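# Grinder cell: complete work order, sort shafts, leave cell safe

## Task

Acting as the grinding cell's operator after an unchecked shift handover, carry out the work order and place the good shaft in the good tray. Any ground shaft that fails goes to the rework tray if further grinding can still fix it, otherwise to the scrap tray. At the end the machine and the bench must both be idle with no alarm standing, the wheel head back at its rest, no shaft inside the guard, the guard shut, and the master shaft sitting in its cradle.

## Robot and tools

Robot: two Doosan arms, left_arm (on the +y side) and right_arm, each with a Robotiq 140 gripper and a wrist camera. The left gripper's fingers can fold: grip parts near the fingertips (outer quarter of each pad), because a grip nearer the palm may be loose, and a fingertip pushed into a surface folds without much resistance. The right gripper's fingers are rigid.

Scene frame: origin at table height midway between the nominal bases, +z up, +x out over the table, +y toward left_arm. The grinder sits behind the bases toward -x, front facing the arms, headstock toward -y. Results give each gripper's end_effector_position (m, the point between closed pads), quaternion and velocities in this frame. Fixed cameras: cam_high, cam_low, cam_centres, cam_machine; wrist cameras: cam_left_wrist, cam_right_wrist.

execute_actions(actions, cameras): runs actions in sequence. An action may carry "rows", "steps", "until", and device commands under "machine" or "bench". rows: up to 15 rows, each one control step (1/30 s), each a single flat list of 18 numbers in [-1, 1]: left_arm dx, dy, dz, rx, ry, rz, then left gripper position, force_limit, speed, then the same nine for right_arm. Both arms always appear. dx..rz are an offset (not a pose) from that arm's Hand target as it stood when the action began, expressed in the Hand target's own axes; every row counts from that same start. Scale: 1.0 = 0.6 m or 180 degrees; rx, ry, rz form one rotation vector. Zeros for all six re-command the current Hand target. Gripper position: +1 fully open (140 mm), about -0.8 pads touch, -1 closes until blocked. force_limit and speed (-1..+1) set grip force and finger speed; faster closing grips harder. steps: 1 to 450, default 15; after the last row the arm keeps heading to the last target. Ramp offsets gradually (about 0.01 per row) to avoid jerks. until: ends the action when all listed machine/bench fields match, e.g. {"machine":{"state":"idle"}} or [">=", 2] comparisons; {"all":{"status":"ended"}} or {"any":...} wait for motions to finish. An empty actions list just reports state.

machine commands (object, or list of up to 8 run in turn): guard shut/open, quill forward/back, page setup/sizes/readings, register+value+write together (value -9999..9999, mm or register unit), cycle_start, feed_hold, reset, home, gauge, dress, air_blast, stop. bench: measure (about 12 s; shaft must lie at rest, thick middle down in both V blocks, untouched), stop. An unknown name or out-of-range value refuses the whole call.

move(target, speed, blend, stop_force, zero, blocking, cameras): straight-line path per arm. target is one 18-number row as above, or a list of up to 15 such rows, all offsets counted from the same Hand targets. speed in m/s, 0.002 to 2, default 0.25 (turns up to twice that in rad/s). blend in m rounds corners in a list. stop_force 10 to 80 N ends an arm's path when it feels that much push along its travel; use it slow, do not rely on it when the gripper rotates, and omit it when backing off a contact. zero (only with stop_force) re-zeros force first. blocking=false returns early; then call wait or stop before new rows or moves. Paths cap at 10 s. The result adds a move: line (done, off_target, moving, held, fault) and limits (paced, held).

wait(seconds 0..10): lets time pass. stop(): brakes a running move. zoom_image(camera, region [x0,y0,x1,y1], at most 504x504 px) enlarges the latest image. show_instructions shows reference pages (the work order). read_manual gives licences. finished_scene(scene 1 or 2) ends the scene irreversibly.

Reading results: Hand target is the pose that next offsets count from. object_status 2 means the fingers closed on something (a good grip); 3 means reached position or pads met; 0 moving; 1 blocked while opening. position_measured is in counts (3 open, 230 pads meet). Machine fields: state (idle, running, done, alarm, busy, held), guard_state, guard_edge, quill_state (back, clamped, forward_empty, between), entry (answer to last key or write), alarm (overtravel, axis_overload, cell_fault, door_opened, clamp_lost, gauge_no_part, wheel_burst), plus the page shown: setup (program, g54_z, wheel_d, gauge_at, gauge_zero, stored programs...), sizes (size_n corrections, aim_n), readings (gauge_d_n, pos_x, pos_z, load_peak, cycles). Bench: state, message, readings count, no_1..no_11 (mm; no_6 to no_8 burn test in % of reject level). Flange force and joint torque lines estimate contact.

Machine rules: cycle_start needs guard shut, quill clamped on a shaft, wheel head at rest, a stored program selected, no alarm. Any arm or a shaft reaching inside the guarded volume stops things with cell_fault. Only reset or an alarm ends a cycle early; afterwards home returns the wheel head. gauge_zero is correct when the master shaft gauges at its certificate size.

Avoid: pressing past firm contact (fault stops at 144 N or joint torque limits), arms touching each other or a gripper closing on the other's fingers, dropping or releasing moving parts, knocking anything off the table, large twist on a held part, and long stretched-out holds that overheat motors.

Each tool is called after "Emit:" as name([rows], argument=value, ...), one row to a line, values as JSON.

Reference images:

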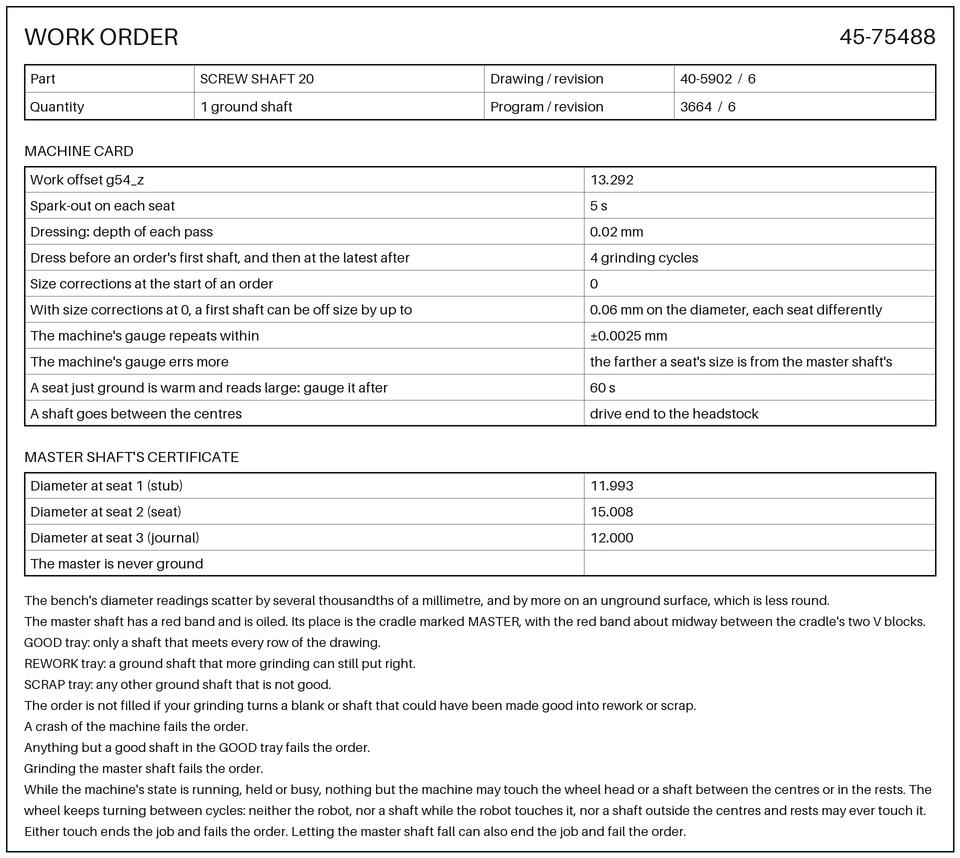

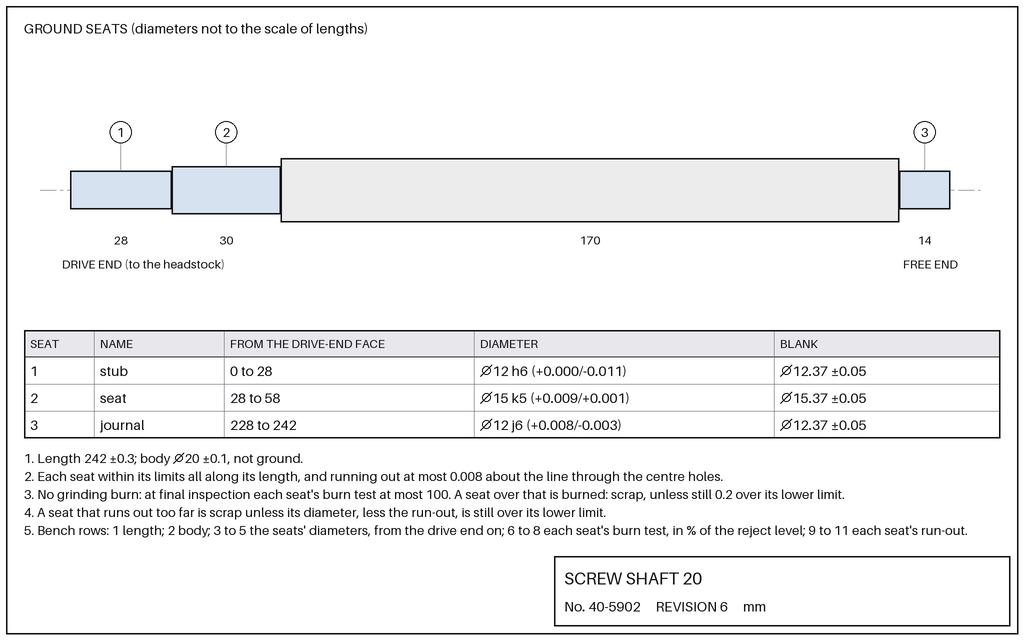

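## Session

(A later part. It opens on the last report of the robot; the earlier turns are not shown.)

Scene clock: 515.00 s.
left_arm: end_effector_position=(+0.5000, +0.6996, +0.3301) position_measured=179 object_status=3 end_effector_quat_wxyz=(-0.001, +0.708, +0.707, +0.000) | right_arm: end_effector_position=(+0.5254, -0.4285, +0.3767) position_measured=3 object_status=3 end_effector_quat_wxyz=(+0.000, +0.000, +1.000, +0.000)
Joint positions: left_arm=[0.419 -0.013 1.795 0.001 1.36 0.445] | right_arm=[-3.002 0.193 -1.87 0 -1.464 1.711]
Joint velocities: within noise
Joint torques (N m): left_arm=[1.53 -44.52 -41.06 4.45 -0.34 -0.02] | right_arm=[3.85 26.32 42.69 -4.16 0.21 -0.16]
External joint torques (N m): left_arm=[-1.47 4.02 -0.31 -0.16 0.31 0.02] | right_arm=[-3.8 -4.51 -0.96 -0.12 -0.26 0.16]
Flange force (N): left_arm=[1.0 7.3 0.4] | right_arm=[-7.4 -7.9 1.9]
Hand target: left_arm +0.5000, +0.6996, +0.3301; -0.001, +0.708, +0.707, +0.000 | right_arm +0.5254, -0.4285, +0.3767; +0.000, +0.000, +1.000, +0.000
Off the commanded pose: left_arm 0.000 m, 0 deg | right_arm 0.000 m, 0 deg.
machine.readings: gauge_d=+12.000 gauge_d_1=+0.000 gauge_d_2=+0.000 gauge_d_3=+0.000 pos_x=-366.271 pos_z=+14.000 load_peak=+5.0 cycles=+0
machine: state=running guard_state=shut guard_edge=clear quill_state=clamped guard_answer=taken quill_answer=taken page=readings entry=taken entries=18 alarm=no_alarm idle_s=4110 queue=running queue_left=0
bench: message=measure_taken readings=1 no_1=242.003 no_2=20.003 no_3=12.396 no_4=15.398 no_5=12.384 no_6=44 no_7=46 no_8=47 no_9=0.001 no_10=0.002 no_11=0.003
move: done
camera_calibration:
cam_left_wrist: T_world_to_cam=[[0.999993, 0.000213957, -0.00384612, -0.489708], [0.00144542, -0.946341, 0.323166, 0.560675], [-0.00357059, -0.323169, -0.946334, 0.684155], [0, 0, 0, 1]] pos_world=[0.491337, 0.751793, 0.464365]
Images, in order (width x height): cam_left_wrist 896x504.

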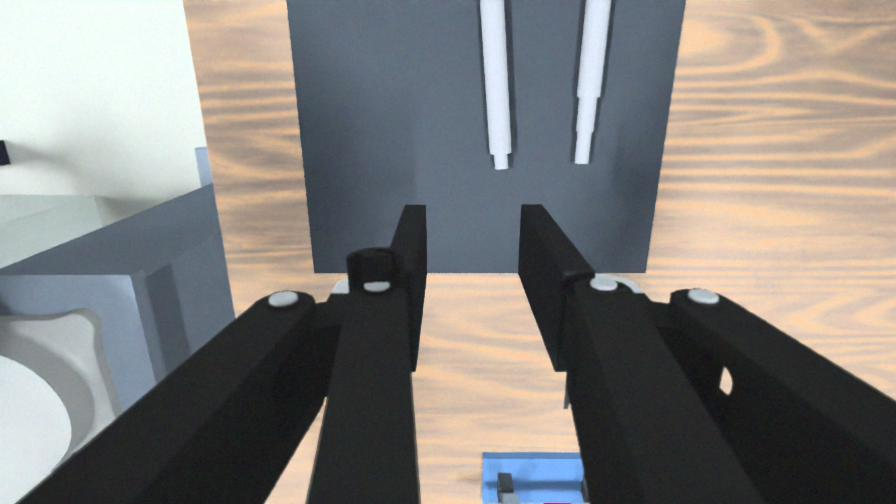

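Emit:
move(target=[0.139,0.0488,0.35,0,0,-0.0272,-0.3,0.3,-1,0,0,0,0,0,0,1,1,1], speed=0.2, cameras=["cam_left_wrist"])

Emit:
zoom_image(camera="cam_left_wrist", region=[370, 0, 590, 260])

Scene clock: 523.43 s.
left_arm: end_effector_position=(+0.5291, +0.7831, +0.1201) position_measured=167 object_status=3 end_effector_quat_wxyz=(-0.001, +0.677, +0.736, +0.000) | right_arm: end_effector_position=(+0.5254, -0.4285, +0.3767) position_measured=3 object_status=3 end_effector_quat_wxyz=(+0.000, +0.000, +1.000, +0.000)
Joint positions: left_arm=[0.523 0.233 1.927 0.001 0.982 0.463] | right_arm=[-3.002 0.193 -1.87 0 -1.464 1.711]
Joint velocities: within noise
Joint torques (N m): left_arm=[0.02 -64.61 -34.26 3.92 -0.37 -0.03] | right_arm=[3.62 25.76 42.86 -4.18 0.28 -0.15]
External joint torques (N m): left_arm=[0.15 4.92 -0.91 -0.27 0.34 0.03] | right_arm=[-3.64 -3.77 -0.9 -0.13 -0.33 0.15]
Flange force (N): left_arm=[4.7 7.6 3.3] | right_arm=[-6.1 -7.6 1.6]
Hand target: left_arm +0.5292, +0.7832, +0.1201; -0.001, +0.677, +0.736, +0.000 | right_arm +0.5254, -0.4285, +0.3767; +0.000, +0.000, +1.000, +0.000
Off the commanded pose: left_arm 0.000 m, 0 deg | right_arm 0.000 m, 0 deg.
machine.readings: gauge_d=+12.000 gauge_d_1=+0.000 gauge_d_2=+0.000 gauge_d_3=+0.000 pos_x=-366.287 pos_z=+14.000 load_peak=+5.0 cycles=+0
machine: state=running guard_state=shut guard_edge=clear quill_state=clamped guard_answer=taken quill_answer=taken page=readings entry=taken entries=18 alarm=no_alarm idle_s=4118 queue=running queue_left=0
bench: message=measure_taken readings=1 no_1=242.003 no_2=20.003 no_3=12.396 no_4=15.398 no_5=12.384 no_6=44 no_7=46 no_8=47 no_9=0.001 no_10=0.002 no_11=0.003
move: done
camera_calibration:
cam_left_wrist: T_world_to_cam=[[0.99632, 0.0856224, -0.00380322, -0.584665], [0.0822551, -0.942786, 0.323092, 0.662025], [0.0240783, -0.322216, -0.94636, 0.497151], [0, 0, 0, 1]] pos_world=[0.516089, 0.834398, 0.254365]
Images, in order (width x height): cam_left_wrist 896x504.

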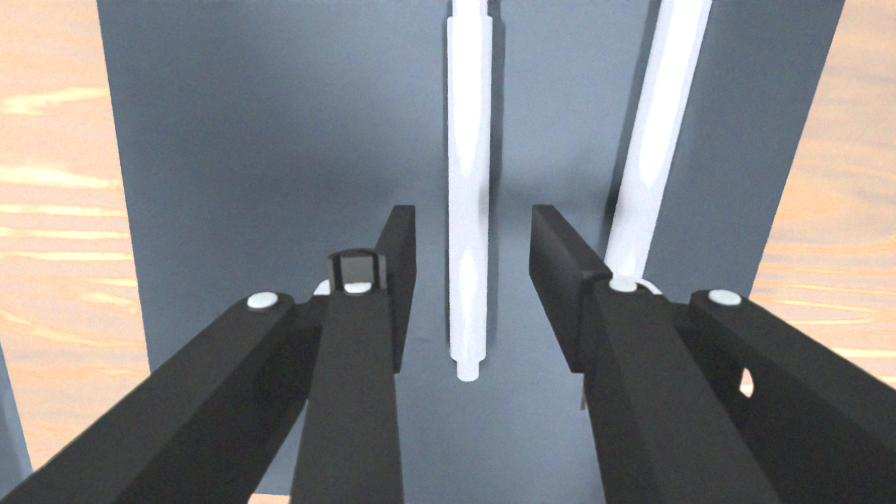

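Scaled by 1.938 from the camera's 896x504 image, which has a finer 1280x720 frame.

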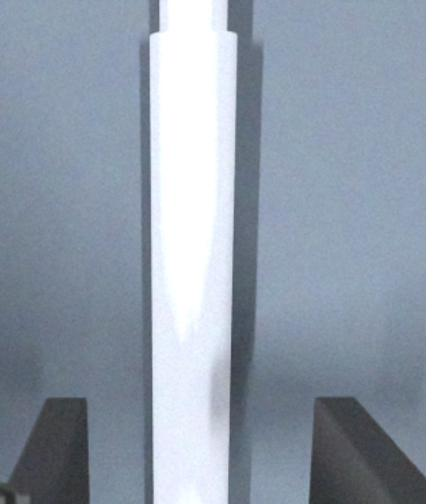

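Emit:
move(target=[-0.002,0.0017,0.116,0,0,0,-0.3,0.3,-1,0,0,0,0,0,0,1,1,1], speed=0.08, cameras=[])

Emit:
execute_actions([
  {"rows":[[0,0,0,0,0,0,-1,0.3,-1,0,0,0,0,0,0,1,1,1]],"steps":75},
], cameras=["cam_left_wrist","cam_centres"])

Scene clock: 531.13 s.
left_arm: end_effector_position=(+0.5302, +0.7821, +0.0505) position_measured=167 object_status=3 end_effector_quat_wxyz=(-0.001, +0.677, +0.736, +0.000) | right_arm: end_effector_position=(+0.5254, -0.4285, +0.3767) position_measured=3 object_status=3 end_effector_quat_wxyz=(+0.000, +0.000, +1.000, +0.000)
Joint positions: left_arm=[0.521 0.307 1.982 0.001 0.853 0.46] | right_arm=[-3.002 0.193 -1.87 0 -1.464 1.711]
Joint velocities: within noise
Joint torques (N m): left_arm=[0.47 -69.25 -30.91 3.42 -0.47 -0.08] | right_arm=[4.11 25.99 42.72 -4.17 0.24 -0.18]
External joint torques (N m): left_arm=[-0.53 6.74 -0.7 -0.15 0.44 0.08] | right_arm=[-4.1 -4.1 -0.87 -0.12 -0.29 0.18]
Flange force (N): left_arm=[4.5 9.5 6.5] | right_arm=[-6.9 -8.5 1.7]
Hand target: left_arm +0.5302, +0.7821, +0.0505; -0.001, +0.677, +0.736, +0.000 | right_arm +0.5254, -0.4285, +0.3767; +0.000, +0.000, +1.000, +0.000
Off the commanded pose: left_arm 0.000 m, 0 deg | right_arm 0.000 m, 0 deg.
machine.readings: gauge_d=+12.000 gauge_d_1=+0.000 gauge_d_2=+0.000 gauge_d_3=+0.000 pos_x=-366.303 pos_z=+14.000 load_peak=+5.0 cycles=+0
machine: state=running guard_state=shut guard_edge=clear quill_state=clamped guard_answer=taken quill_answer=taken page=readings entry=taken entries=18 alarm=no_alarm idle_s=4126 queue=running queue_left=0
bench: message=measure_taken readings=1 no_1=242.003 no_2=20.003 no_3=12.396 no_4=15.398 no_5=12.384 no_6=44 no_7=46 no_8=47 no_9=0.001 no_10=0.002 no_11=0.003
move: done
No camera images: "cameras" was empty.

Scene clock: 533.83 s.
left_arm: end_effector_position=(+0.5302, +0.7821, +0.0505) position_measured=203 object_status=2 end_effector_quat_wxyz=(-0.001, +0.677, +0.736, +0.000) | right_arm: end_effector_position=(+0.5254, -0.4285, +0.3767) position_measured=3 object_status=3 end_effector_quat_wxyz=(+0.000, +0.000, +1.000, +0.000)
Joint positions: left_arm=[0.521 0.307 1.982 0.001 0.853 0.46] | right_arm=[-3.002 0.193 -1.87 0 -1.464 1.711]
Joint velocities: within noise
Joint torques (N m): left_arm=[-0.5 -62.3 -29 3.68 -1.32 0.35] | right_arm=[4.03 25.87 42.94 -4.18 0.3 -0.17]
External joint torques (N m): left_arm=[0.3 -0.06 -2.61 -0.4 1.29 -0.35] | right_arm=[-4.12 -4.01 -1.27 -0.1 -0.36 0.17]
Flange force (N): left_arm=[2.7 5.0 -4.3] | right_arm=[-6.2 -8.6 2.2]
Hand target: left_arm +0.5302, +0.7821, +0.0505; -0.001, +0.677, +0.736, +0.000 | right_arm +0.5254, -0.4285, +0.3767; +0.000, +0.000, +1.000, +0.000
Off the commanded pose: left_arm 0.000 m, 0 deg | right_arm 0.000 m, 0 deg.
machine.readings: gauge_d=+12.000 gauge_d_1=+0.000 gauge_d_2=+0.000 gauge_d_3=+0.000 pos_x=-366.308 pos_z=+14.000 load_peak=+5.0 cycles=+0
machine: state=running guard_state=shut guard_edge=clear quill_state=clamped guard_answer=taken quill_answer=taken page=readings entry=taken entries=18 alarm=no_alarm idle_s=4128 queue=running queue_left=0
bench: message=measure_taken readings=1 no_1=242.003 no_2=20.003 no_3=12.396 no_4=15.398 no_5=12.384 no_6=44 no_7=46 no_8=47 no_9=0.001 no_10=0.002 no_11=0.003
camera_calibration:
cam_left_wrist: T_world_to_cam=[[0.996321, 0.0856196, -0.00381131, -0.585937], [0.0822527, -0.942756, 0.323181, 0.683471], [0.0240775, -0.322306, -0.946329, 0.43091], [0, 0, 0, 1]] pos_world=[0.517189, 0.833398, 0.184665]
Images, in order (width x height): cam_centres 896x504, cam_left_wrist 896x504.

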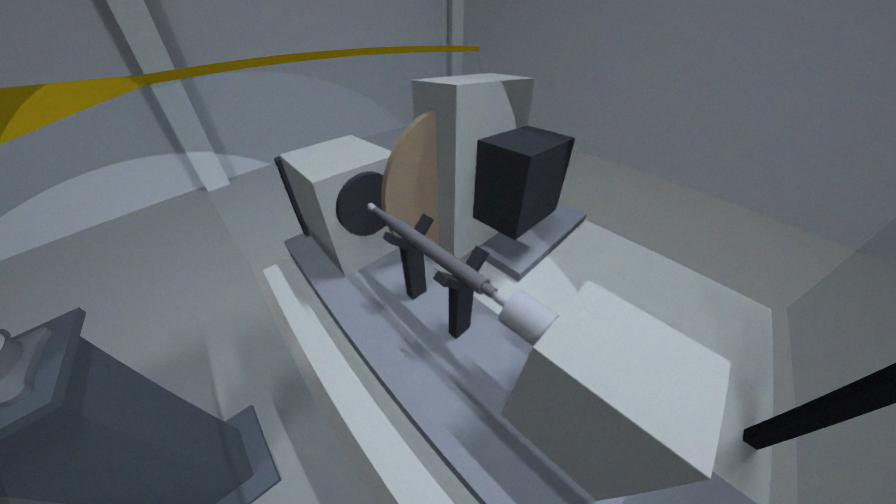

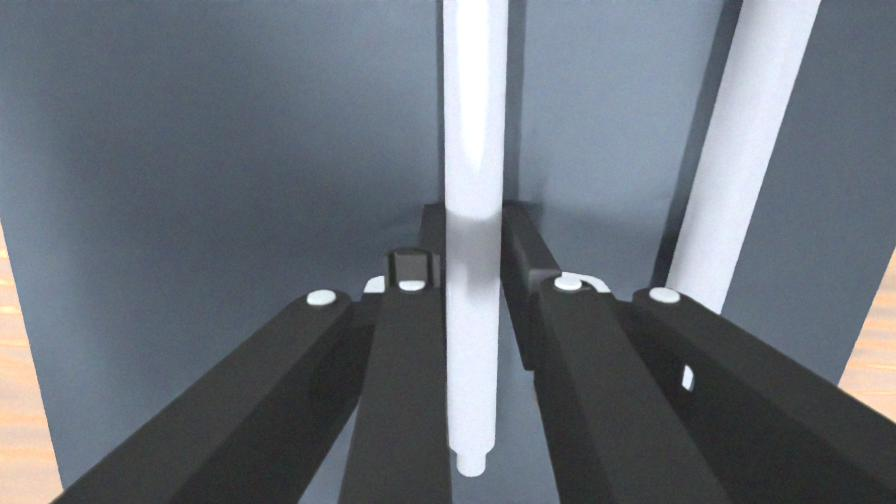

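Emit:
move([
  [0,0,-0.3,0,0,0,-1,0.3,-1,0,0,0,0,0,0,1,1,1],
  [-0.797,-0.068,-0.5,0,0,0.527,-1,0.3,-1,0,0,0,0,0,0,1,1,1],
], speed=[0.15,0.35], blend=[0.03,0], cameras=[])

Scene clock: 540.40 s.
left_arm: end_effector_position=(+0.5300, +0.3020, +0.3502) position_measured=203 object_status=2 end_effector_quat_wxyz=(+0.000, +1.000, +0.000, +0.000) | right_arm: end_effector_position=(+0.5254, -0.4285, +0.3767) position_measured=3 object_status=3 end_effector_quat_wxyz=(+0.000, +0.000, +1.000, +0.000)
Joint positions: left_arm=[-0.354 -0.052 1.796 0 1.398 1.242] | right_arm=[-3.002 0.193 -1.87 0 -1.464 1.711]
Joint velocities: within noise
Joint torques (N m): left_arm=[0.23 -43.85 -44 4.46 -0.4 -0.05] | right_arm=[4.21 26.01 42.83 -4.2 0.29 -0.18]
External joint torques (N m): left_arm=[-0.2 7.22 2.35 -0.18 0.36 0.05] | right_arm=[-4.21 -4.17 -1.11 -0.08 -0.34 0.18]
Flange force (N): left_arm=[7.8 2.4 5.0] | right_arm=[-6.7 -8.8 2.0]
Hand target: left_arm +0.5300, +0.3019, +0.3502; +0.000, +1.000, +0.000, +0.000 | right_arm +0.5254, -0.4285, +0.3767; +0.000, +0.000, +1.000, +0.000
Off the commanded pose: left_arm 0.000 m, 0 deg | right_arm 0.000 m, 0 deg.
machine.readings: gauge_d=+12.000 gauge_d_1=+0.000 gauge_d_2=+0.000 gauge_d_3=+0.000 pos_x=-366.321 pos_z=+14.000 load_peak=+5.0 cycles=+0
machine: state=running guard_state=shut guard_edge=clear quill_state=clamped guard_answer=taken quill_answer=taken page=readings entry=taken entries=18 alarm=no_alarm idle_s=4135 queue=running queue_left=0
bench: message=measure_taken readings=1 no_1=242.003 no_2=20.003 no_3=12.396 no_4=15.398 no_5=12.384 no_6=44 no_7=46 no_8=47 no_9=0.001 no_10=0.002 no_11=0.003
move: done
No camera images: "cameras" was empty.

Emit:
move([
  [0.055,0.508,0.3,0,0,0.0122,-1,0.3,-1,0,0,0,0,0,0,1,1,1],
  [0.055,0.508,0.4087,0,0,0.0122,-1,0.3,-1,0,0,0,0,0,0,1,1,1],
], speed=[0.3,0.1], cameras=["cam_left_wrist"])

Emit:
move(target=[0,0,0.05,0,0,0,-1,0.3,-1,0,0,0,0,0,0,1,1,1], speed=0.008, stop_force=10, cameras=["cam_left_wrist"])

Scene clock: 545.90 s.
left_arm: end_effector_position=(+0.5626, -0.0027, +0.1047) position_measured=203 object_status=2 end_effector_quat_wxyz=(+0.000, +1.000, -0.019, +0.000) | right_arm: end_effector_position=(+0.5254, -0.4285, +0.3767) position_measured=3 object_status=3 end_effector_quat_wxyz=(+0.000, +0.000, +1.000, +0.000)
Joint positions: left_arm=[-0.763 0.364 1.777 0 1.001 0.871] | right_arm=[-3.002 0.193 -1.87 0 -1.464 1.711]
Joint velocities: within noise
Joint torques (N m): left_arm=[0.37 -82.96 -37.46 3.89 -0.59 -0.03] | right_arm=[3.67 25.85 42.89 -4.17 0.26 -0.18]
External joint torques (N m): left_arm=[-0.44 10.51 1.98 -0.22 0.55 0.03] | right_arm=[-3.54 -3.99 -1.04 -0.12 -0.32 0.18]
Flange force (N): left_arm=[8.3 7.1 10.0] | right_arm=[-6.3 -7.3 1.9]
Hand target: left_arm +0.5626, -0.0027, +0.1047; +0.000, +1.000, -0.019, +0.000 | right_arm +0.5254, -0.4285, +0.3767; +0.000, +0.000, +1.000, +0.000
Off the commanded pose: left_arm 0.000 m, 0 deg | right_arm 0.000 m, 0 deg.
machine.readings: gauge_d=+12.000 gauge_d_1=+0.000 gauge_d_2=+0.000 gauge_d_3=+0.000 pos_x=-366.322 pos_z=+14.000 load_peak=+5.0 cycles=+0
machine: state=running guard_state=shut guard_edge=clear quill_state=clamped guard_answer=taken quill_answer=taken page=readings entry=taken entries=18 alarm=no_alarm idle_s=4140 queue=running queue_left=0
bench: message=measure_taken readings=1 no_1=242.003 no_2=20.003 no_3=12.396 no_4=15.398 no_5=12.384 no_6=44 no_7=46 no_8=47 no_9=0.001 no_10=0.002 no_11=0.003
move: done
camera_calibration:
cam_left_wrist: T_world_to_cam=[[-0.0374266, -0.999293, -0.00366221, 0.0277901], [-0.945196, 0.0342105, 0.324708, 0.503972], [-0.324353, 0.0156142, -0.945807, 0.425465], [0, 0, 0, 1]] pos_world=[0.615393, 0.00388601, 0.238866]
Images, in order (width x height): cam_left_wrist 896x504.

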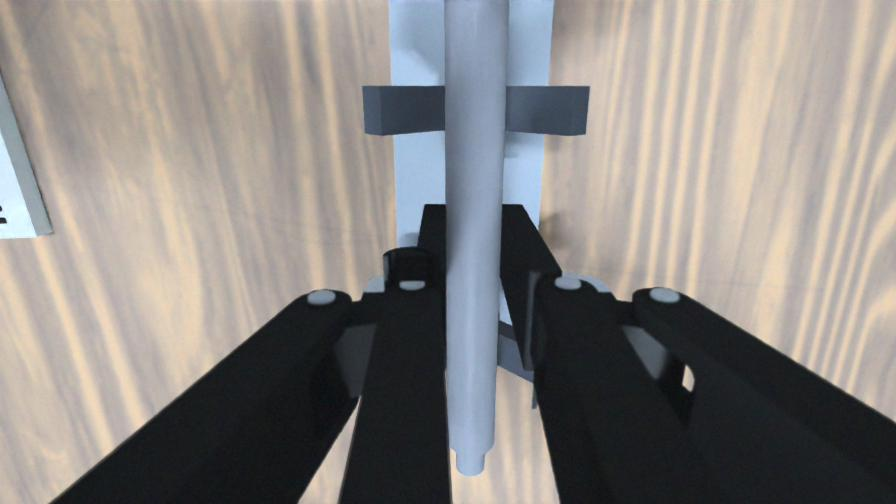

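Scene clock: 548.87 s.
left_arm: end_effector_position=(+0.5627, -0.0028, +0.0858) position_measured=203 object_status=2 end_effector_quat_wxyz=(+0.000, +1.000, -0.019, +0.000) | right_arm: end_effector_position=(+0.5254, -0.4285, +0.3767) position_measured=3 object_status=3 end_effector_quat_wxyz=(+0.000, +0.000, +1.000, +0.000)
Joint positions: left_arm=[-0.763 0.382 1.792 0 0.969 0.871] | right_arm=[-3.002 0.193 -1.87 0 -1.464 1.711]
Joint velocities: within noise
Joint torques (N m): left_arm=[1.62 -69.93 -27.13 4.17 0.15 -0.43] | right_arm=[4.21 25.97 42.8 -4.18 0.26 -0.17]
External joint torques (N m): left_arm=[-1.67 -3.15 -7.54 -0.59 -0.2 0.43] | right_arm=[-4.11 -4.07 -0.92 -0.12 -0.31 0.17]
Flange force (N): left_arm=[7.6 8.0 -8.4] | right_arm=[-6.8 -8.6 1.7]
Hand target: left_arm +0.5627, -0.0028, +0.0858; +0.000, +1.000, -0.019, +0.000 (not the last commanded pose) | right_arm +0.5254, -0.4285, +0.3767; +0.000, +0.000, +1.000, +0.000
Off the commanded pose: left_arm 0.011 m, 0 deg | right_arm 0.000 m, 0 deg.
machine.readings: gauge_d=+12.000 gauge_d_1=+0.000 gauge_d_2=+0.000 gauge_d_3=+0.000 pos_x=-35.124 pos_z=+43.000 load_peak=+5.0 cycles=+0
machine: state=running guard_state=shut guard_edge=clear quill_state=clamped guard_answer=taken quill_answer=taken page=readings entry=taken entries=18 alarm=no_alarm idle_s=4143 queue=running queue_left=0
bench: message=measure_taken readings=1 no_1=242.003 no_2=20.003 no_3=12.396 no_4=15.398 no_5=12.384 no_6=44 no_7=46 no_8=47 no_9=0.001 no_10=0.002 no_11=0.003
move: contact (left_arm)
camera_calibration:
cam_left_wrist: T_world_to_cam=[[-0.0373632, -0.999296, -0.00348058, 0.0276417], [-0.945259, 0.0342125, 0.324523, 0.510222], [-0.324175, 0.0154153, -0.945872, 0.4074], [0, 0, 0, 1]] pos_world=[0.615393, 0.00388611, 0.219866]
Images, in order (width x height): cam_left_wrist 896x504.

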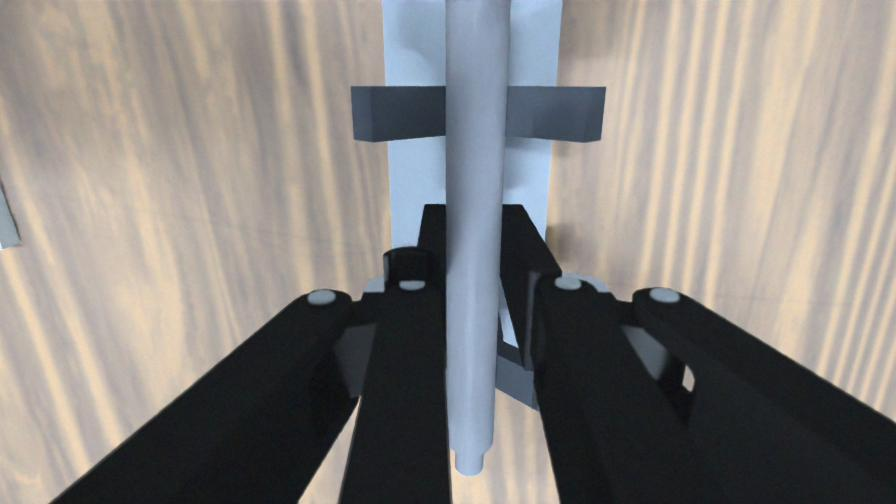

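Emit:
execute_actions([
  {"rows":[[0,0,0,0,0,0,-0.4,0.3,-1,0,0,0,0,0,0,1,1,1]],"steps":45},
], cameras=[])

Emit:
move(target=[0,0,-0.15,0,0,0,-0.4,0.3,-1,0,0,0,0,0,0,1,1,1], speed=0.12, cameras=["cam_left_wrist"])

Emit:
execute_actions([
  {"bench":{"measure":true},"steps":450,"until":{"bench":{"readings":[">",1]}}},
], cameras=["cam_centres"])

Scene clock: 554.50 s.
left_arm: end_effector_position=(+0.5627, -0.0028, +0.0858) position_measured=179 object_status=3 end_effector_quat_wxyz=(+0.000, +1.000, -0.019, +0.000) | right_arm: end_effector_position=(+0.5254, -0.4285, +0.3767) position_measured=3 object_status=3 end_effector_quat_wxyz=(+0.000, +0.000, +1.000, +0.000)
Joint positions: left_arm=[-0.763 0.382 1.792 0 0.969 0.871] | right_arm=[-3.002 0.193 -1.87 0 -1.464 1.711]
Joint velocities: within noise
Joint torques (N m): left_arm=[-0.07 -79.5 -34.35 3.64 -0.3 -0.05] | right_arm=[3.72 25.84 42.72 -4.18 0.26 -0.14]
External joint torques (N m): left_arm=[0.09 6.06 -0.36 -0.05 0.26 0.05] | right_arm=[-3.87 -3.92 -1 -0.11 -0.32 0.14]
Flange force (N): left_arm=[7.4 5.4 5.0] | right_arm=[-6.3 -8.1 1.8]
Hand target: left_arm +0.5627, -0.0028, +0.0858; +0.000, +1.000, -0.019, +0.000 | right_arm +0.5254, -0.4285, +0.3767; +0.000, +0.000, +1.000, +0.000
Off the commanded pose: left_arm 0.000 m, 0 deg | right_arm 0.000 m, 0 deg.
machine.readings: gauge_d=+12.000 gauge_d_1=+0.000 gauge_d_2=+0.000 gauge_d_3=+0.000 pos_x=-362.923 pos_z=+43.000 load_peak=+5.0 cycles=+0
machine: state=running guard_state=shut guard_edge=clear quill_state=clamped guard_answer=taken quill_answer=taken page=readings entry=taken entries=18 alarm=no_alarm idle_s=4149 queue=running queue_left=0
bench: message=measure_taken readings=1 no_1=242.003 no_2=20.003 no_3=12.396 no_4=15.398 no_5=12.384 no_6=44 no_7=46 no_8=47 no_9=0.001 no_10=0.002 no_11=0.003
No camera images: "cameras" was empty.

Scene clock: 555.57 s.
left_arm: end_effector_position=(+0.5627, -0.0028, +0.1757) position_measured=179 object_status=3 end_effector_quat_wxyz=(+0.000, +1.000, -0.019, +0.000) | right_arm: end_effector_position=(+0.5254, -0.4285, +0.3767) position_measured=3 object_status=3 end_effector_quat_wxyz=(+0.000, +0.000, +1.000, +0.000)
Joint positions: left_arm=[-0.763 0.308 1.712 0 1.123 0.871] | right_arm=[-3.002 0.193 -1.87 0 -1.464 1.711]
Joint velocities: within noise
Joint torques (N m): left_arm=[-0.12 -75.29 -36.78 4.07 -0.5 0.02] | right_arm=[3.71 25.9 42.87 -4.17 0.24 -0.18]
External joint torques (N m): left_arm=[0.08 6.25 -1.1 -0.16 0.45 -0.02] | right_arm=[-3.59 -4.15 -1.18 -0.1 -0.29 0.18]
Flange force (N): left_arm=[9.3 7.0 2.5] | right_arm=[-6.4 -7.4 2.2]
Hand target: left_arm +0.5628, -0.0028, +0.1758; +0.000, +1.000, -0.019, +0.000 | right_arm +0.5254, -0.4285, +0.3767; +0.000, +0.000, +1.000, +0.000
Off the commanded pose: left_arm 0.000 m, 0 deg | right_arm 0.000 m, 0 deg.
machine.readings: gauge_d=+12.000 gauge_d_1=+0.000 gauge_d_2=+0.000 gauge_d_3=+0.000 pos_x=-362.934 pos_z=+43.000 load_peak=+5.0 cycles=+0
machine: state=running guard_state=shut guard_edge=clear quill_state=clamped guard_answer=taken quill_answer=taken page=readings entry=taken entries=18 alarm=no_alarm idle_s=4150 queue=running queue_left=0
bench: message=measure_taken readings=1 no_1=242.003 no_2=20.003 no_3=12.396 no_4=15.398 no_5=12.384 no_6=44 no_7=46 no_8=47 no_9=0.001 no_10=0.002 no_11=0.003
move: done
camera_calibration:
cam_left_wrist: T_world_to_cam=[[-0.037395, -0.999294, -0.00357137, 0.0280026], [-0.945227, 0.0342116, 0.324615, 0.480966], [-0.324264, 0.0155147, -0.945839, 0.492572], [0, 0, 0, 1]] pos_world=[0.615393, 0.00388606, 0.309866]
Images, in order (width x height): cam_left_wrist 896x504.

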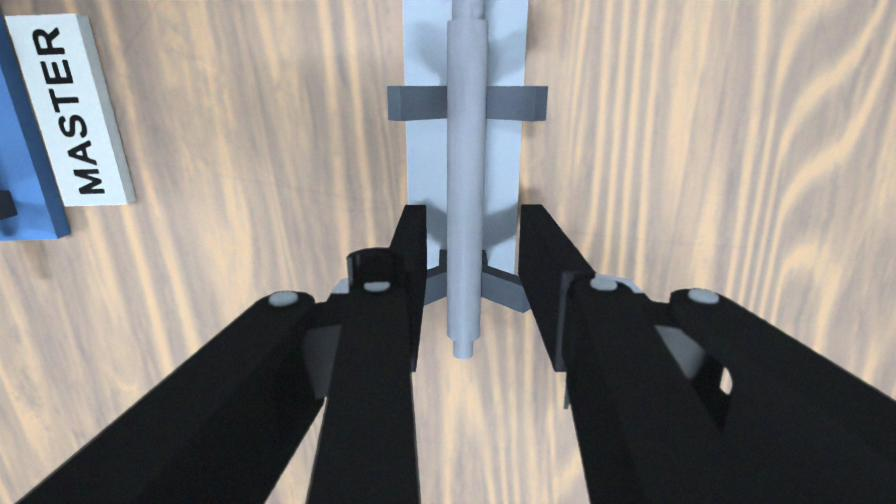

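Scene clock: 567.77 s.
left_arm: end_effector_position=(+0.5628, -0.0028, +0.1758) position_measured=179 object_status=3 end_effector_quat_wxyz=(+0.000, +1.000, -0.019, +0.000) | right_arm: end_effector_position=(+0.5254, -0.4285, +0.3767) position_measured=3 object_status=3 end_effector_quat_wxyz=(+0.000, +0.000, +1.000, +0.000)
Joint positions: left_arm=[-0.763 0.308 1.712 0 1.123 0.871] | right_arm=[-3.002 0.193 -1.87 0 -1.464 1.711]
Joint velocities: within noise
Joint torques (N m): left_arm=[-0.47 -75.46 -37.77 4.14 -0.42 -0.13] | right_arm=[3.69 26.09 42.75 -4.2 0.28 -0.15]
External joint torques (N m): left_arm=[0.42 6.43 -0.12 -0.23 0.37 0.13] | right_arm=[-3.7 -4.23 -0.97 -0.1 -0.33 0.15]
Flange force (N): left_arm=[8.4 5.4 3.8] | right_arm=[-6.8 -7.7 1.8]
Hand target: left_arm +0.5628, -0.0028, +0.1758; +0.000, +1.000, -0.019, +0.000 | right_arm +0.5254, -0.4285, +0.3767; +0.000, +0.000, +1.000, +0.000
Tool commands: left_gripper/position=-0.4 left_gripper/force_limit=+0.3 left_gripper/speed=-1.0 right_gripper/position=+1.0 right_gripper/force_limit=+1.0 right_gripper/speed=+1.0
Off the commanded pose: left_arm 0.000 m, 0 deg | right_arm 0.000 m, 0 deg.
machine.readings: gauge_d=+12.000 gauge_d_1=+0.000 gauge_d_2=+0.000 gauge_d_3=+0.000 pos_x=-363.056 pos_z=+43.000 load_peak=+6.8 cycles=+0
machine: state=running guard_state=shut guard_edge=clear quill_state=clamped guard_answer=taken quill_answer=taken page=readings entry=taken entries=18 alarm=no_alarm idle_s=4162 queue=running queue_left=0
bench: message=measure_taken readings=2 no_1=242.001 no_2=20.039 no_3=12.385 no_4=15.353 no_5=12.393 no_6=46 no_7=44 no_8=45 no_9=0.000 no_10=0.000 no_11=0.003
Images, in order (width x height): cam_centres 896x504.

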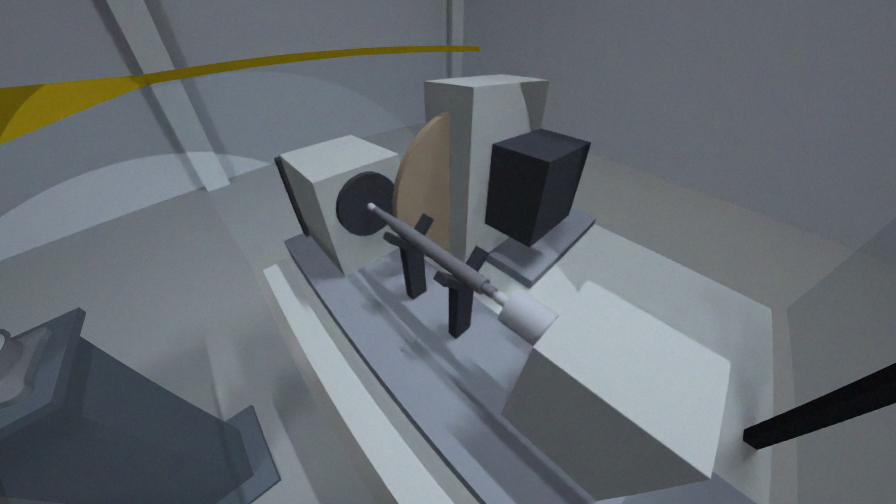

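Emit:
move(target=[0,0,0.15,0,0,0,-0.4,0.3,-1,0,0,0,0,0,0,1,1,1], speed=0.1, cameras=[])

Emit:
execute_actions([
  {"rows":[[0,0,0,0,0,0,-1,0.3,-1,0,0,0,0,0,0,1,1,1]],"steps":50},
], cameras=[])

Emit:
move([
  [0,0,-0.4,0,0,0,-1,0.3,-1,0,0,0,0,0,0,1,1,1],
  [-0.05,-0.65,-0.45,0,0,-0.25,-1,0.3,-1,0,0,0,0,0,0,1,1,1],
], speed=[0.15,0.35], blend=[0.03,0], cameras=[])

Scene clock: 574.73 s.
left_arm: end_effector_position=(+0.5627, -0.0028, +0.0858) position_measured=179 object_status=3 end_effector_quat_wxyz=(+0.000, +1.000, -0.019, +0.000) | right_arm: end_effector_position=(+0.5254, -0.4285, +0.3767) position_measured=3 object_status=3 end_effector_quat_wxyz=(+0.000, +0.000, +1.000, +0.000)
Joint positions: left_arm=[-0.763 0.382 1.792 0 0.969 0.871] | right_arm=[-3.002 0.193 -1.87 0 -1.464 1.711]
Joint velocities: within noise
Joint torques (N m): left_arm=[0.05 -79.94 -34.12 3.85 -0.52 0] | right_arm=[3.84 26.2 42.79 -4.18 0.25 -0.17]
External joint torques (N m): left_arm=[-0.14 7.06 -0.49 -0.27 0.47 0] | right_arm=[-3.75 -4.4 -1.01 -0.11 -0.3 0.17]
Flange force (N): left_arm=[8.6 6.8 5.4] | right_arm=[-7.1 -7.8 1.9]
Hand target: left_arm +0.5627, -0.0028, +0.0858; +0.000, +1.000, -0.019, +0.000 | right_arm +0.5254, -0.4285, +0.3767; +0.000, +0.000, +1.000, +0.000
Off the commanded pose: left_arm 0.000 m, 0 deg | right_arm 0.000 m, 0 deg.
machine.readings: gauge_d=+12.000 gauge_d_1=+0.000 gauge_d_2=+0.000 gauge_d_3=+0.000 pos_x=-363.125 pos_z=+43.000 load_peak=+7.1 cycles=+0
machine: state=running guard_state=shut guard_edge=clear quill_state=clamped guard_answer=taken quill_answer=taken page=readings entry=taken entries=18 alarm=no_alarm idle_s=4169 queue=running queue_left=0
bench: message=measure_taken readings=2 no_1=242.001 no_2=20.039 no_3=12.385 no_4=15.353 no_5=12.393 no_6=46 no_7=44 no_8=45 no_9=0.000 no_10=0.000 no_11=0.003
move: done
No camera images: "cameras" was empty.

Scene clock: 576.60 s.
left_arm: end_effector_position=(+0.5627, -0.0028, +0.0858) position_measured=203 object_status=2 end_effector_quat_wxyz=(+0.000, +1.000, -0.019, +0.000) | right_arm: end_effector_position=(+0.5254, -0.4285, +0.3767) position_measured=3 object_status=3 end_effector_quat_wxyz=(+0.000, +0.000, +1.000, +0.000)
Joint positions: left_arm=[-0.763 0.382 1.792 0 0.969 0.871] | right_arm=[-3.002 0.193 -1.87 0 -1.464 1.711]
Joint velocities: within noise
Joint torques (N m): left_arm=[2.71 -70.93 -30.01 4.85 -1.41 -0.43] | right_arm=[3.97 26.08 42.78 -4.17 0.28 -0.19]
External joint torques (N m): left_arm=[-2.74 -2.75 -4.76 -1.26 1.37 0.43] | right_arm=[-3.99 -4.2 -0.98 -0.12 -0.33 0.19]
Flange force (N): left_arm=[3.4 6.8 -8.6] | right_arm=[-6.9 -8.3 1.8]
Hand target: left_arm +0.5627, -0.0028, +0.0858; +0.000, +1.000, -0.019, +0.000 | right_arm +0.5254, -0.4285, +0.3767; +0.000, +0.000, +1.000, +0.000
Off the commanded pose: left_arm 0.000 m, 0 deg | right_arm 0.000 m, 0 deg.
machine.readings: gauge_d=+12.000 gauge_d_1=+0.000 gauge_d_2=+0.000 gauge_d_3=+0.000 pos_x=-363.144 pos_z=+43.000 load_peak=+7.1 cycles=+0
machine: state=running guard_state=shut guard_edge=clear quill_state=clamped guard_answer=taken quill_answer=taken page=readings entry=taken entries=18 alarm=no_alarm idle_s=4171 queue=running queue_left=0
bench: message=measure_taken readings=2 no_1=242.001 no_2=20.039 no_3=12.385 no_4=15.353 no_5=12.393 no_6=46 no_7=44 no_8=45 no_9=0.000 no_10=0.000 no_11=0.003
No camera images: "cameras" was empty.

Scene clock: 579.77 s.
left_arm: end_effector_position=(+0.5481, +0.3879, +0.3560) position_measured=203 object_status=2 end_effector_quat_wxyz=(+0.000, +0.931, +0.365, +0.000) | right_arm: end_effector_position=(+0.5254, -0.4285, +0.3767) position_measured=3 object_status=3 end_effector_quat_wxyz=(+0.000, +0.000, +1.000, +0.000)
Joint positions: left_arm=[-0.185 -0.049 1.783 0 1.409 0.664] | right_arm=[-3.002 0.193 -1.87 0 -1.464 1.711]
Joint velocities: within noise
Joint torques (N m): left_arm=[-1.51 -43.68 -44.69 4.6 -0.41 -0.03] | right_arm=[3.73 25.91 42.78 -4.17 0.26 -0.2]
External joint torques (N m): left_arm=[1.54 7.01 3.04 -0.28 0.38 0.03] | right_arm=[-3.56 -4.11 -0.98 -0.1 -0.31 0.2]
Flange force (N): left_arm=[6.9 3.1 5.9] | right_arm=[-6.6 -7.3 1.8]
Hand target: left_arm +0.5481, +0.3880, +0.3560; +0.000, +0.931, +0.365, +0.000 | right_arm +0.5254, -0.4285, +0.3767; +0.000, +0.000, +1.000, +0.000
Off the commanded pose: left_arm 0.000 m, 0 deg | right_arm 0.000 m, 0 deg.
machine.readings: gauge_d=+12.000 gauge_d_1=+0.000 gauge_d_2=+0.000 gauge_d_3=+0.000 pos_x=-363.176 pos_z=+43.000 load_peak=+7.1 cycles=+0
machine: state=running guard_state=shut guard_edge=clear quill_state=clamped guard_answer=taken quill_answer=taken page=readings entry=taken entries=18 alarm=no_alarm idle_s=4174 queue=running queue_left=0
bench: message=measure_taken readings=2 no_1=242.001 no_2=20.039 no_3=12.385 no_4=15.353 no_5=12.393 no_6=46 no_7=44 no_8=45 no_9=0.000 no_10=0.000 no_11=0.003
move: done
No camera images: "cameras" was empty.

Emit:
move([
  [0.4244,-0.5022,0.2,0,0,-0.2894,-1,0.3,-1,0,0,0,0,0,0,1,1,1],
  [0.4244,-0.5022,0.488,0,0,-0.2894,-1,0.3,-1,0,0,0,0,0,0,1,1,1],
], speed=[0.35,0.12], blend=[0.02,0], cameras=["cam_left_wrist"])

Emit:
move(target=[0,0,0.03,0,0,0,-1,0.3,-1,0,0,0,0,0,0,1,1,1], speed=0.008, stop_force=10, cameras=[])

Emit:
execute_actions([
  {"rows":[[0,0,0,0,0,0,-0.4,0.3,-1,0,0,0,0,0,0,1,1,1]],"steps":45},
], cameras=[])

Emit:
move(target=[0.02,0.13,-0.17,0,0,0,-0.3,0.3,-1,0,0,0,0,0,0,1,1,1], speed=0.15, cameras=["cam_left_wrist"])

Scene clock: 590.30 s.
left_arm: end_effector_position=(+0.5302, +0.7822, +0.0635) position_measured=203 object_status=2 end_effector_quat_wxyz=(+0.000, +0.676, +0.736, +0.000) | right_arm: end_effector_position=(+0.5254, -0.4285, +0.3767) position_measured=3 object_status=3 end_effector_quat_wxyz=(+0.000, +0.000, +1.000, +0.000)
Joint positions: left_arm=[0.521 0.292 1.973 0.001 0.877 0.46] | right_arm=[-3.002 0.193 -1.87 0 -1.464 1.711]
Joint velocities: within noise
Joint torques (N m): left_arm=[-0.3 -70.89 -34.09 3.57 -0.46 -0.07] | right_arm=[3.87 25.76 43.06 -4.12 0.23 -0.15]
External joint torques (N m): left_arm=[0.24 8.95 1.75 -0.21 0.43 0.07] | right_arm=[-3.91 -3.82 -1.22 -0.17 -0.28 0.15]
Flange force (N): left_arm=[4.9 7.6 10.5] | right_arm=[-5.9 -8.2 2.2]
Hand target: left_arm +0.5302, +0.7822, +0.0634; +0.000, +0.676, +0.736, +0.000 | right_arm +0.5254, -0.4285, +0.3767; +0.000, +0.000, +1.000, +0.000
Off the commanded pose: left_arm 0.000 m, 0 deg | right_arm 0.000 m, 0 deg.
machine.readings: gauge_d=+12.000 gauge_d_1=+0.000 gauge_d_2=+0.000 gauge_d_3=+0.000 pos_x=-363.258 pos_z=+43.000 load_peak=+7.1 cycles=+0
machine: state=running guard_state=shut guard_edge=clear quill_state=clamped guard_answer=taken quill_answer=taken page=readings entry=taken entries=18 alarm=no_alarm idle_s=4184 queue=running queue_left=0
bench: message=measure_taken readings=2 no_1=242.001 no_2=20.039 no_3=12.385 no_4=15.353 no_5=12.393 no_6=46 no_7=44 no_8=45 no_9=0.000 no_10=0.000 no_11=0.003
move: done
camera_calibration:
cam_left_wrist: T_world_to_cam=[[0.996269, 0.0862234, -0.00360863, -0.586314], [0.0827557, -0.942671, 0.3233, 0.679018], [0.0244743, -0.322392, -0.94629, 0.443106], [0, 0, 0, 1]] pos_world=[0.517089, 0.833498, 0.197665]
Images, in order (width x height): cam_left_wrist 896x504.

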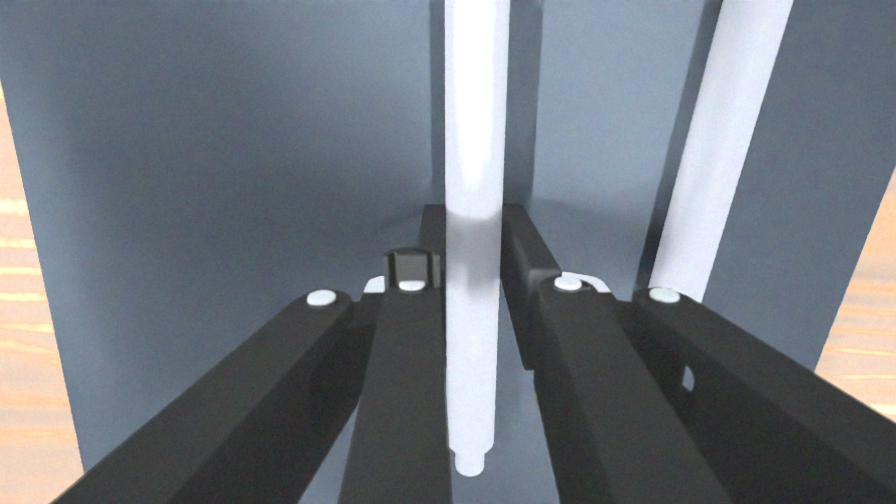

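Scene clock: 592.53 s.
left_arm: end_effector_position=(+0.5302, +0.7823, +0.0504) position_measured=203 object_status=2 end_effector_quat_wxyz=(+0.000, +0.676, +0.736, +0.000) | right_arm: end_effector_position=(+0.5254, -0.4285, +0.3767) position_measured=3 object_status=3 end_effector_quat_wxyz=(+0.000, +0.000, +1.000, +0.000)
Joint positions: left_arm=[0.521 0.307 1.982 0.001 0.852 0.46] | right_arm=[-3.002 0.193 -1.87 0 -1.464 1.711]
Joint velocities: within noise
Joint torques (N m): left_arm=[-0.3 -58.36 -27.43 3.54 -2.39 -0.01] | right_arm=[3.95 25.87 42.89 -4.22 0.28 -0.15]
External joint torques (N m): left_arm=[0.31 -4.82 -4.32 -0.25 2.36 0.01] | right_arm=[-3.95 -3.93 -1.02 -0.08 -0.33 0.15]
Flange force (N): left_arm=[2.1 2.6 -13.0] | right_arm=[-6.4 -8.3 1.8]
Hand target: left_arm +0.5302, +0.7823, +0.0504; +0.000, +0.676, +0.736, +0.000 (not the last commanded pose) | right_arm +0.5254, -0.4285, +0.3767; +0.000, +0.000, +1.000, +0.000
Off the commanded pose: left_arm 0.005 m, 0 deg | right_arm 0.000 m, 0 deg.
machine.readings: gauge_d=+12.000 gauge_d_1=+0.000 gauge_d_2=+0.000 gauge_d_3=+0.000 pos_x=-363.262 pos_z=+43.000 load_peak=+7.1 cycles=+0
machine: state=running guard_state=shut guard_edge=clear quill_state=clamped guard_answer=taken quill_answer=taken page=readings entry=taken entries=18 alarm=no_alarm idle_s=4187 queue=running queue_left=0
bench: message=measure_taken readings=2 no_1=242.001 no_2=20.039 no_3=12.385 no_4=15.353 no_5=12.393 no_6=46 no_7=44 no_8=45 no_9=0.000 no_10=0.000 no_11=0.003
move: contact (left_arm)
No camera images: "cameras" was empty.

Scene clock: 594.23 s.
left_arm: end_effector_position=(+0.5302, +0.7823, +0.0504) position_measured=179 object_status=3 end_effector_quat_wxyz=(+0.000, +0.676, +0.736, +0.000) | right_arm: end_effector_position=(+0.5254, -0.4285, +0.3767) position_measured=3 object_status=3 end_effector_quat_wxyz=(+0.000, +0.000, +1.000, +0.000)
Joint positions: left_arm=[0.521 0.307 1.982 0.001 0.852 0.46] | right_arm=[-3.002 0.193 -1.87 0 -1.464 1.711]
Joint velocities: within noise
Joint torques (N m): left_arm=[-0.56 -68.75 -31.56 3.46 -0.36 0.02] | right_arm=[4.27 25.94 42.7 -4.13 0.25 -0.14]
External joint torques (N m): left_arm=[0.53 5.6 -0.2 -0.17 0.33 -0.02] | right_arm=[-4.39 -4 -0.93 -0.16 -0.31 0.14]
Flange force (N): left_arm=[4.7 6.6 5.7] | right_arm=[-6.7 -9.3 1.7]
Hand target: left_arm +0.5302, +0.7823, +0.0504; +0.000, +0.676, +0.736, +0.000 | right_arm +0.5254, -0.4285, +0.3767; +0.000, +0.000, +1.000, +0.000
Off the commanded pose: left_arm 0.000 m, 0 deg | right_arm 0.000 m, 0 deg.
machine.readings: gauge_d=+12.000 gauge_d_1=+0.000 gauge_d_2=+0.000 gauge_d_3=+0.000 pos_x=-363.266 pos_z=+43.000 load_peak=+7.1 cycles=+0
machine: state=running guard_state=shut guard_edge=clear quill_state=clamped guard_answer=taken quill_answer=taken page=readings entry=taken entries=18 alarm=no_alarm idle_s=4188 queue=running queue_left=0
bench: message=measure_taken readings=2 no_1=242.001 no_2=20.039 no_3=12.385 no_4=15.353 no_5=12.393 no_6=46 no_7=44 no_8=45 no_9=0.000 no_10=0.000 no_11=0.003
No camera images: "cameras" was empty.

Scene clock: 595.47 s.
left_arm: end_effector_position=(+0.6070, +0.8007, +0.1523) position_measured=167 object_status=3 end_effector_quat_wxyz=(+0.000, +0.676, +0.736, +0.000) | right_arm: end_effector_position=(+0.5254, -0.4285, +0.3767) position_measured=3 object_status=3 end_effector_quat_wxyz=(+0.000, +0.000, +1.000, +0.000)
Joint positions: left_arm=[0.486 0.312 1.753 0.001 1.077 0.425] | right_arm=[-3.002 0.193 -1.87 0 -1.464 1.711]
Joint velocities: within noise
Joint torques (N m): left_arm=[-0.22 -74.6 -36.73 4.15 -0.4 -0.03] | right_arm=[4.09 25.62 42.86 -4.18 0.25 -0.18]
External joint torques (N m): left_arm=[0.17 5.86 -0.29 -0.31 0.37 0.03] | right_arm=[-4.08 -3.69 -0.98 -0.12 -0.3 0.18]
Flange force (N): left_arm=[4.5 8.1 3.6] | right_arm=[-6.0 -8.5 1.7]
Hand target: left_arm +0.6070, +0.8008, +0.1524; +0.000, +0.676, +0.736, +0.000 | right_arm +0.5254, -0.4285, +0.3767; +0.000, +0.000, +1.000, +0.000
Off the commanded pose: left_arm 0.000 m, 0 deg | right_arm 0.000 m, 0 deg.
machine.readings: gauge_d=+12.000 gauge_d_1=+0.000 gauge_d_2=+0.000 gauge_d_3=+0.000 pos_x=-363.268 pos_z=+43.000 load_peak=+7.1 cycles=+0
machine: state=running guard_state=shut guard_edge=clear quill_state=clamped guard_answer=taken quill_answer=taken page=readings entry=taken entries=18 alarm=no_alarm idle_s=4190 queue=running queue_left=0
bench: message=measure_taken readings=2 no_1=242.001 no_2=20.039 no_3=12.385 no_4=15.353 no_5=12.393 no_6=46 no_7=44 no_8=45 no_9=0.000 no_10=0.000 no_11=0.003
move: done
camera_calibration:
cam_left_wrist: T_world_to_cam=[[0.996261, 0.0863141, -0.00364967, -0.664162], [0.0828517, -0.942622, 0.32342, 0.661227], [0.0244754, -0.322513, -0.946249, 0.531406], [0, 0, 0, 1]] pos_world=[0.593889, 0.851998, 0.286565]
Images, in order (width x height): cam_left_wrist 896x504.

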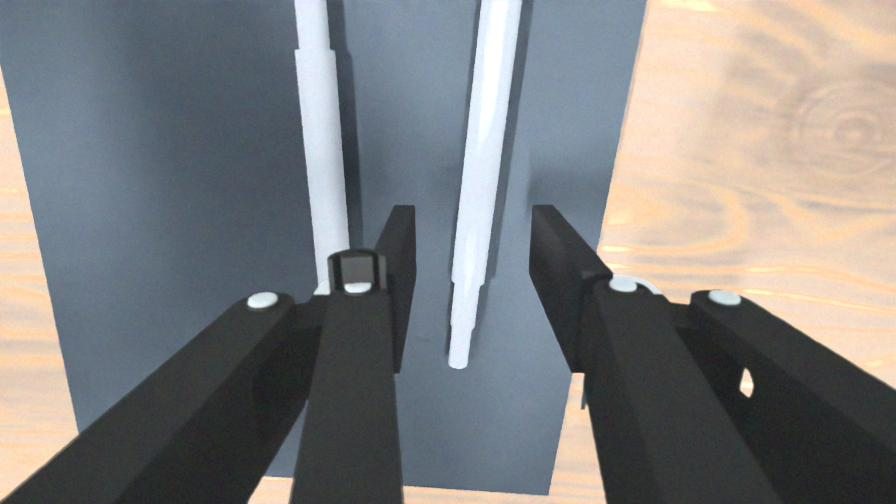

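Emit:
move(target=[0.0515,0.019,0.06,0,0,0.0304,-0.3,0.3,-1,0,0,0,0,0,0,1,1,1], speed=0.12, cameras=["cam_left_wrist"])

Scene clock: 602.90 s.
left_arm: end_effector_position=(+0.6157, +0.8326, +0.1164) position_measured=167 object_status=3 end_effector_quat_wxyz=(+0.000, +0.711, +0.703, +0.000) | right_arm: end_effector_position=(+0.5254, -0.4285, +0.3767) position_measured=3 object_status=3 end_effector_quat_wxyz=(+0.000, +0.000, +1.000, +0.000)
Joint positions: left_arm=[0.519 0.377 1.735 0.001 1.031 0.554] | right_arm=[-3.002 0.193 -1.87 0 -1.464 1.711]
Joint velocities: within noise
Joint torques (N m): left_arm=[0.09 -81.53 -35.83 4 -0.4 -0.1] | right_arm=[3.46 26.19 42.92 -4.23 0.28 -0.13]
External joint torques (N m): left_arm=[-0.13 7.66 -0.24 -0.25 0.36 0.1] | right_arm=[-3.58 -4.22 -1.09 -0.07 -0.33 0.13]
Flange force (N): left_arm=[6.5 9.5 5.6] | right_arm=[-6.6 -7.5 1.9]
Hand target: left_arm +0.6157, +0.8325, +0.1164; +0.000, +0.711, +0.703, +0.000 | right_arm +0.5254, -0.4285, +0.3767; +0.000, +0.000, +1.000, +0.000
Off the commanded pose: left_arm 0.000 m, 0 deg | right_arm 0.000 m, 0 deg.
machine.readings: gauge_d=+12.000 gauge_d_1=+0.000 gauge_d_2=+0.000 gauge_d_3=+0.000 pos_x=-363.283 pos_z=+43.000 load_peak=+7.1 cycles=+0
machine: state=running guard_state=shut guard_edge=clear quill_state=clamped guard_answer=taken quill_answer=taken page=readings entry=taken entries=18 alarm=no_alarm idle_s=4197 queue=running queue_left=0
bench: message=measure_taken readings=2 no_1=242.001 no_2=20.039 no_3=12.385 no_4=15.353 no_5=12.393 no_6=46 no_7=44 no_8=45 no_9=0.000 no_10=0.000 no_11=0.003
move: done
camera_calibration:
cam_left_wrist: T_world_to_cam=[[0.999951, -0.00914547, -0.003672, -0.598589], [-0.00746729, -0.946269, 0.323295, 0.760877], [-0.00643139, -0.323252, -0.946291, 0.527058], [0, 0, 0, 1]] pos_world=[0.607631, 0.884893, 0.250565]
Images, in order (width x height): cam_left_wrist 896x504.

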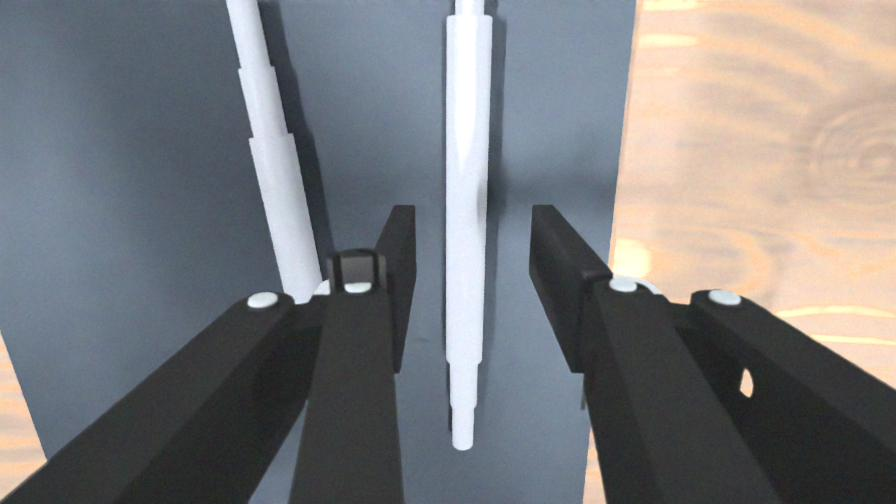

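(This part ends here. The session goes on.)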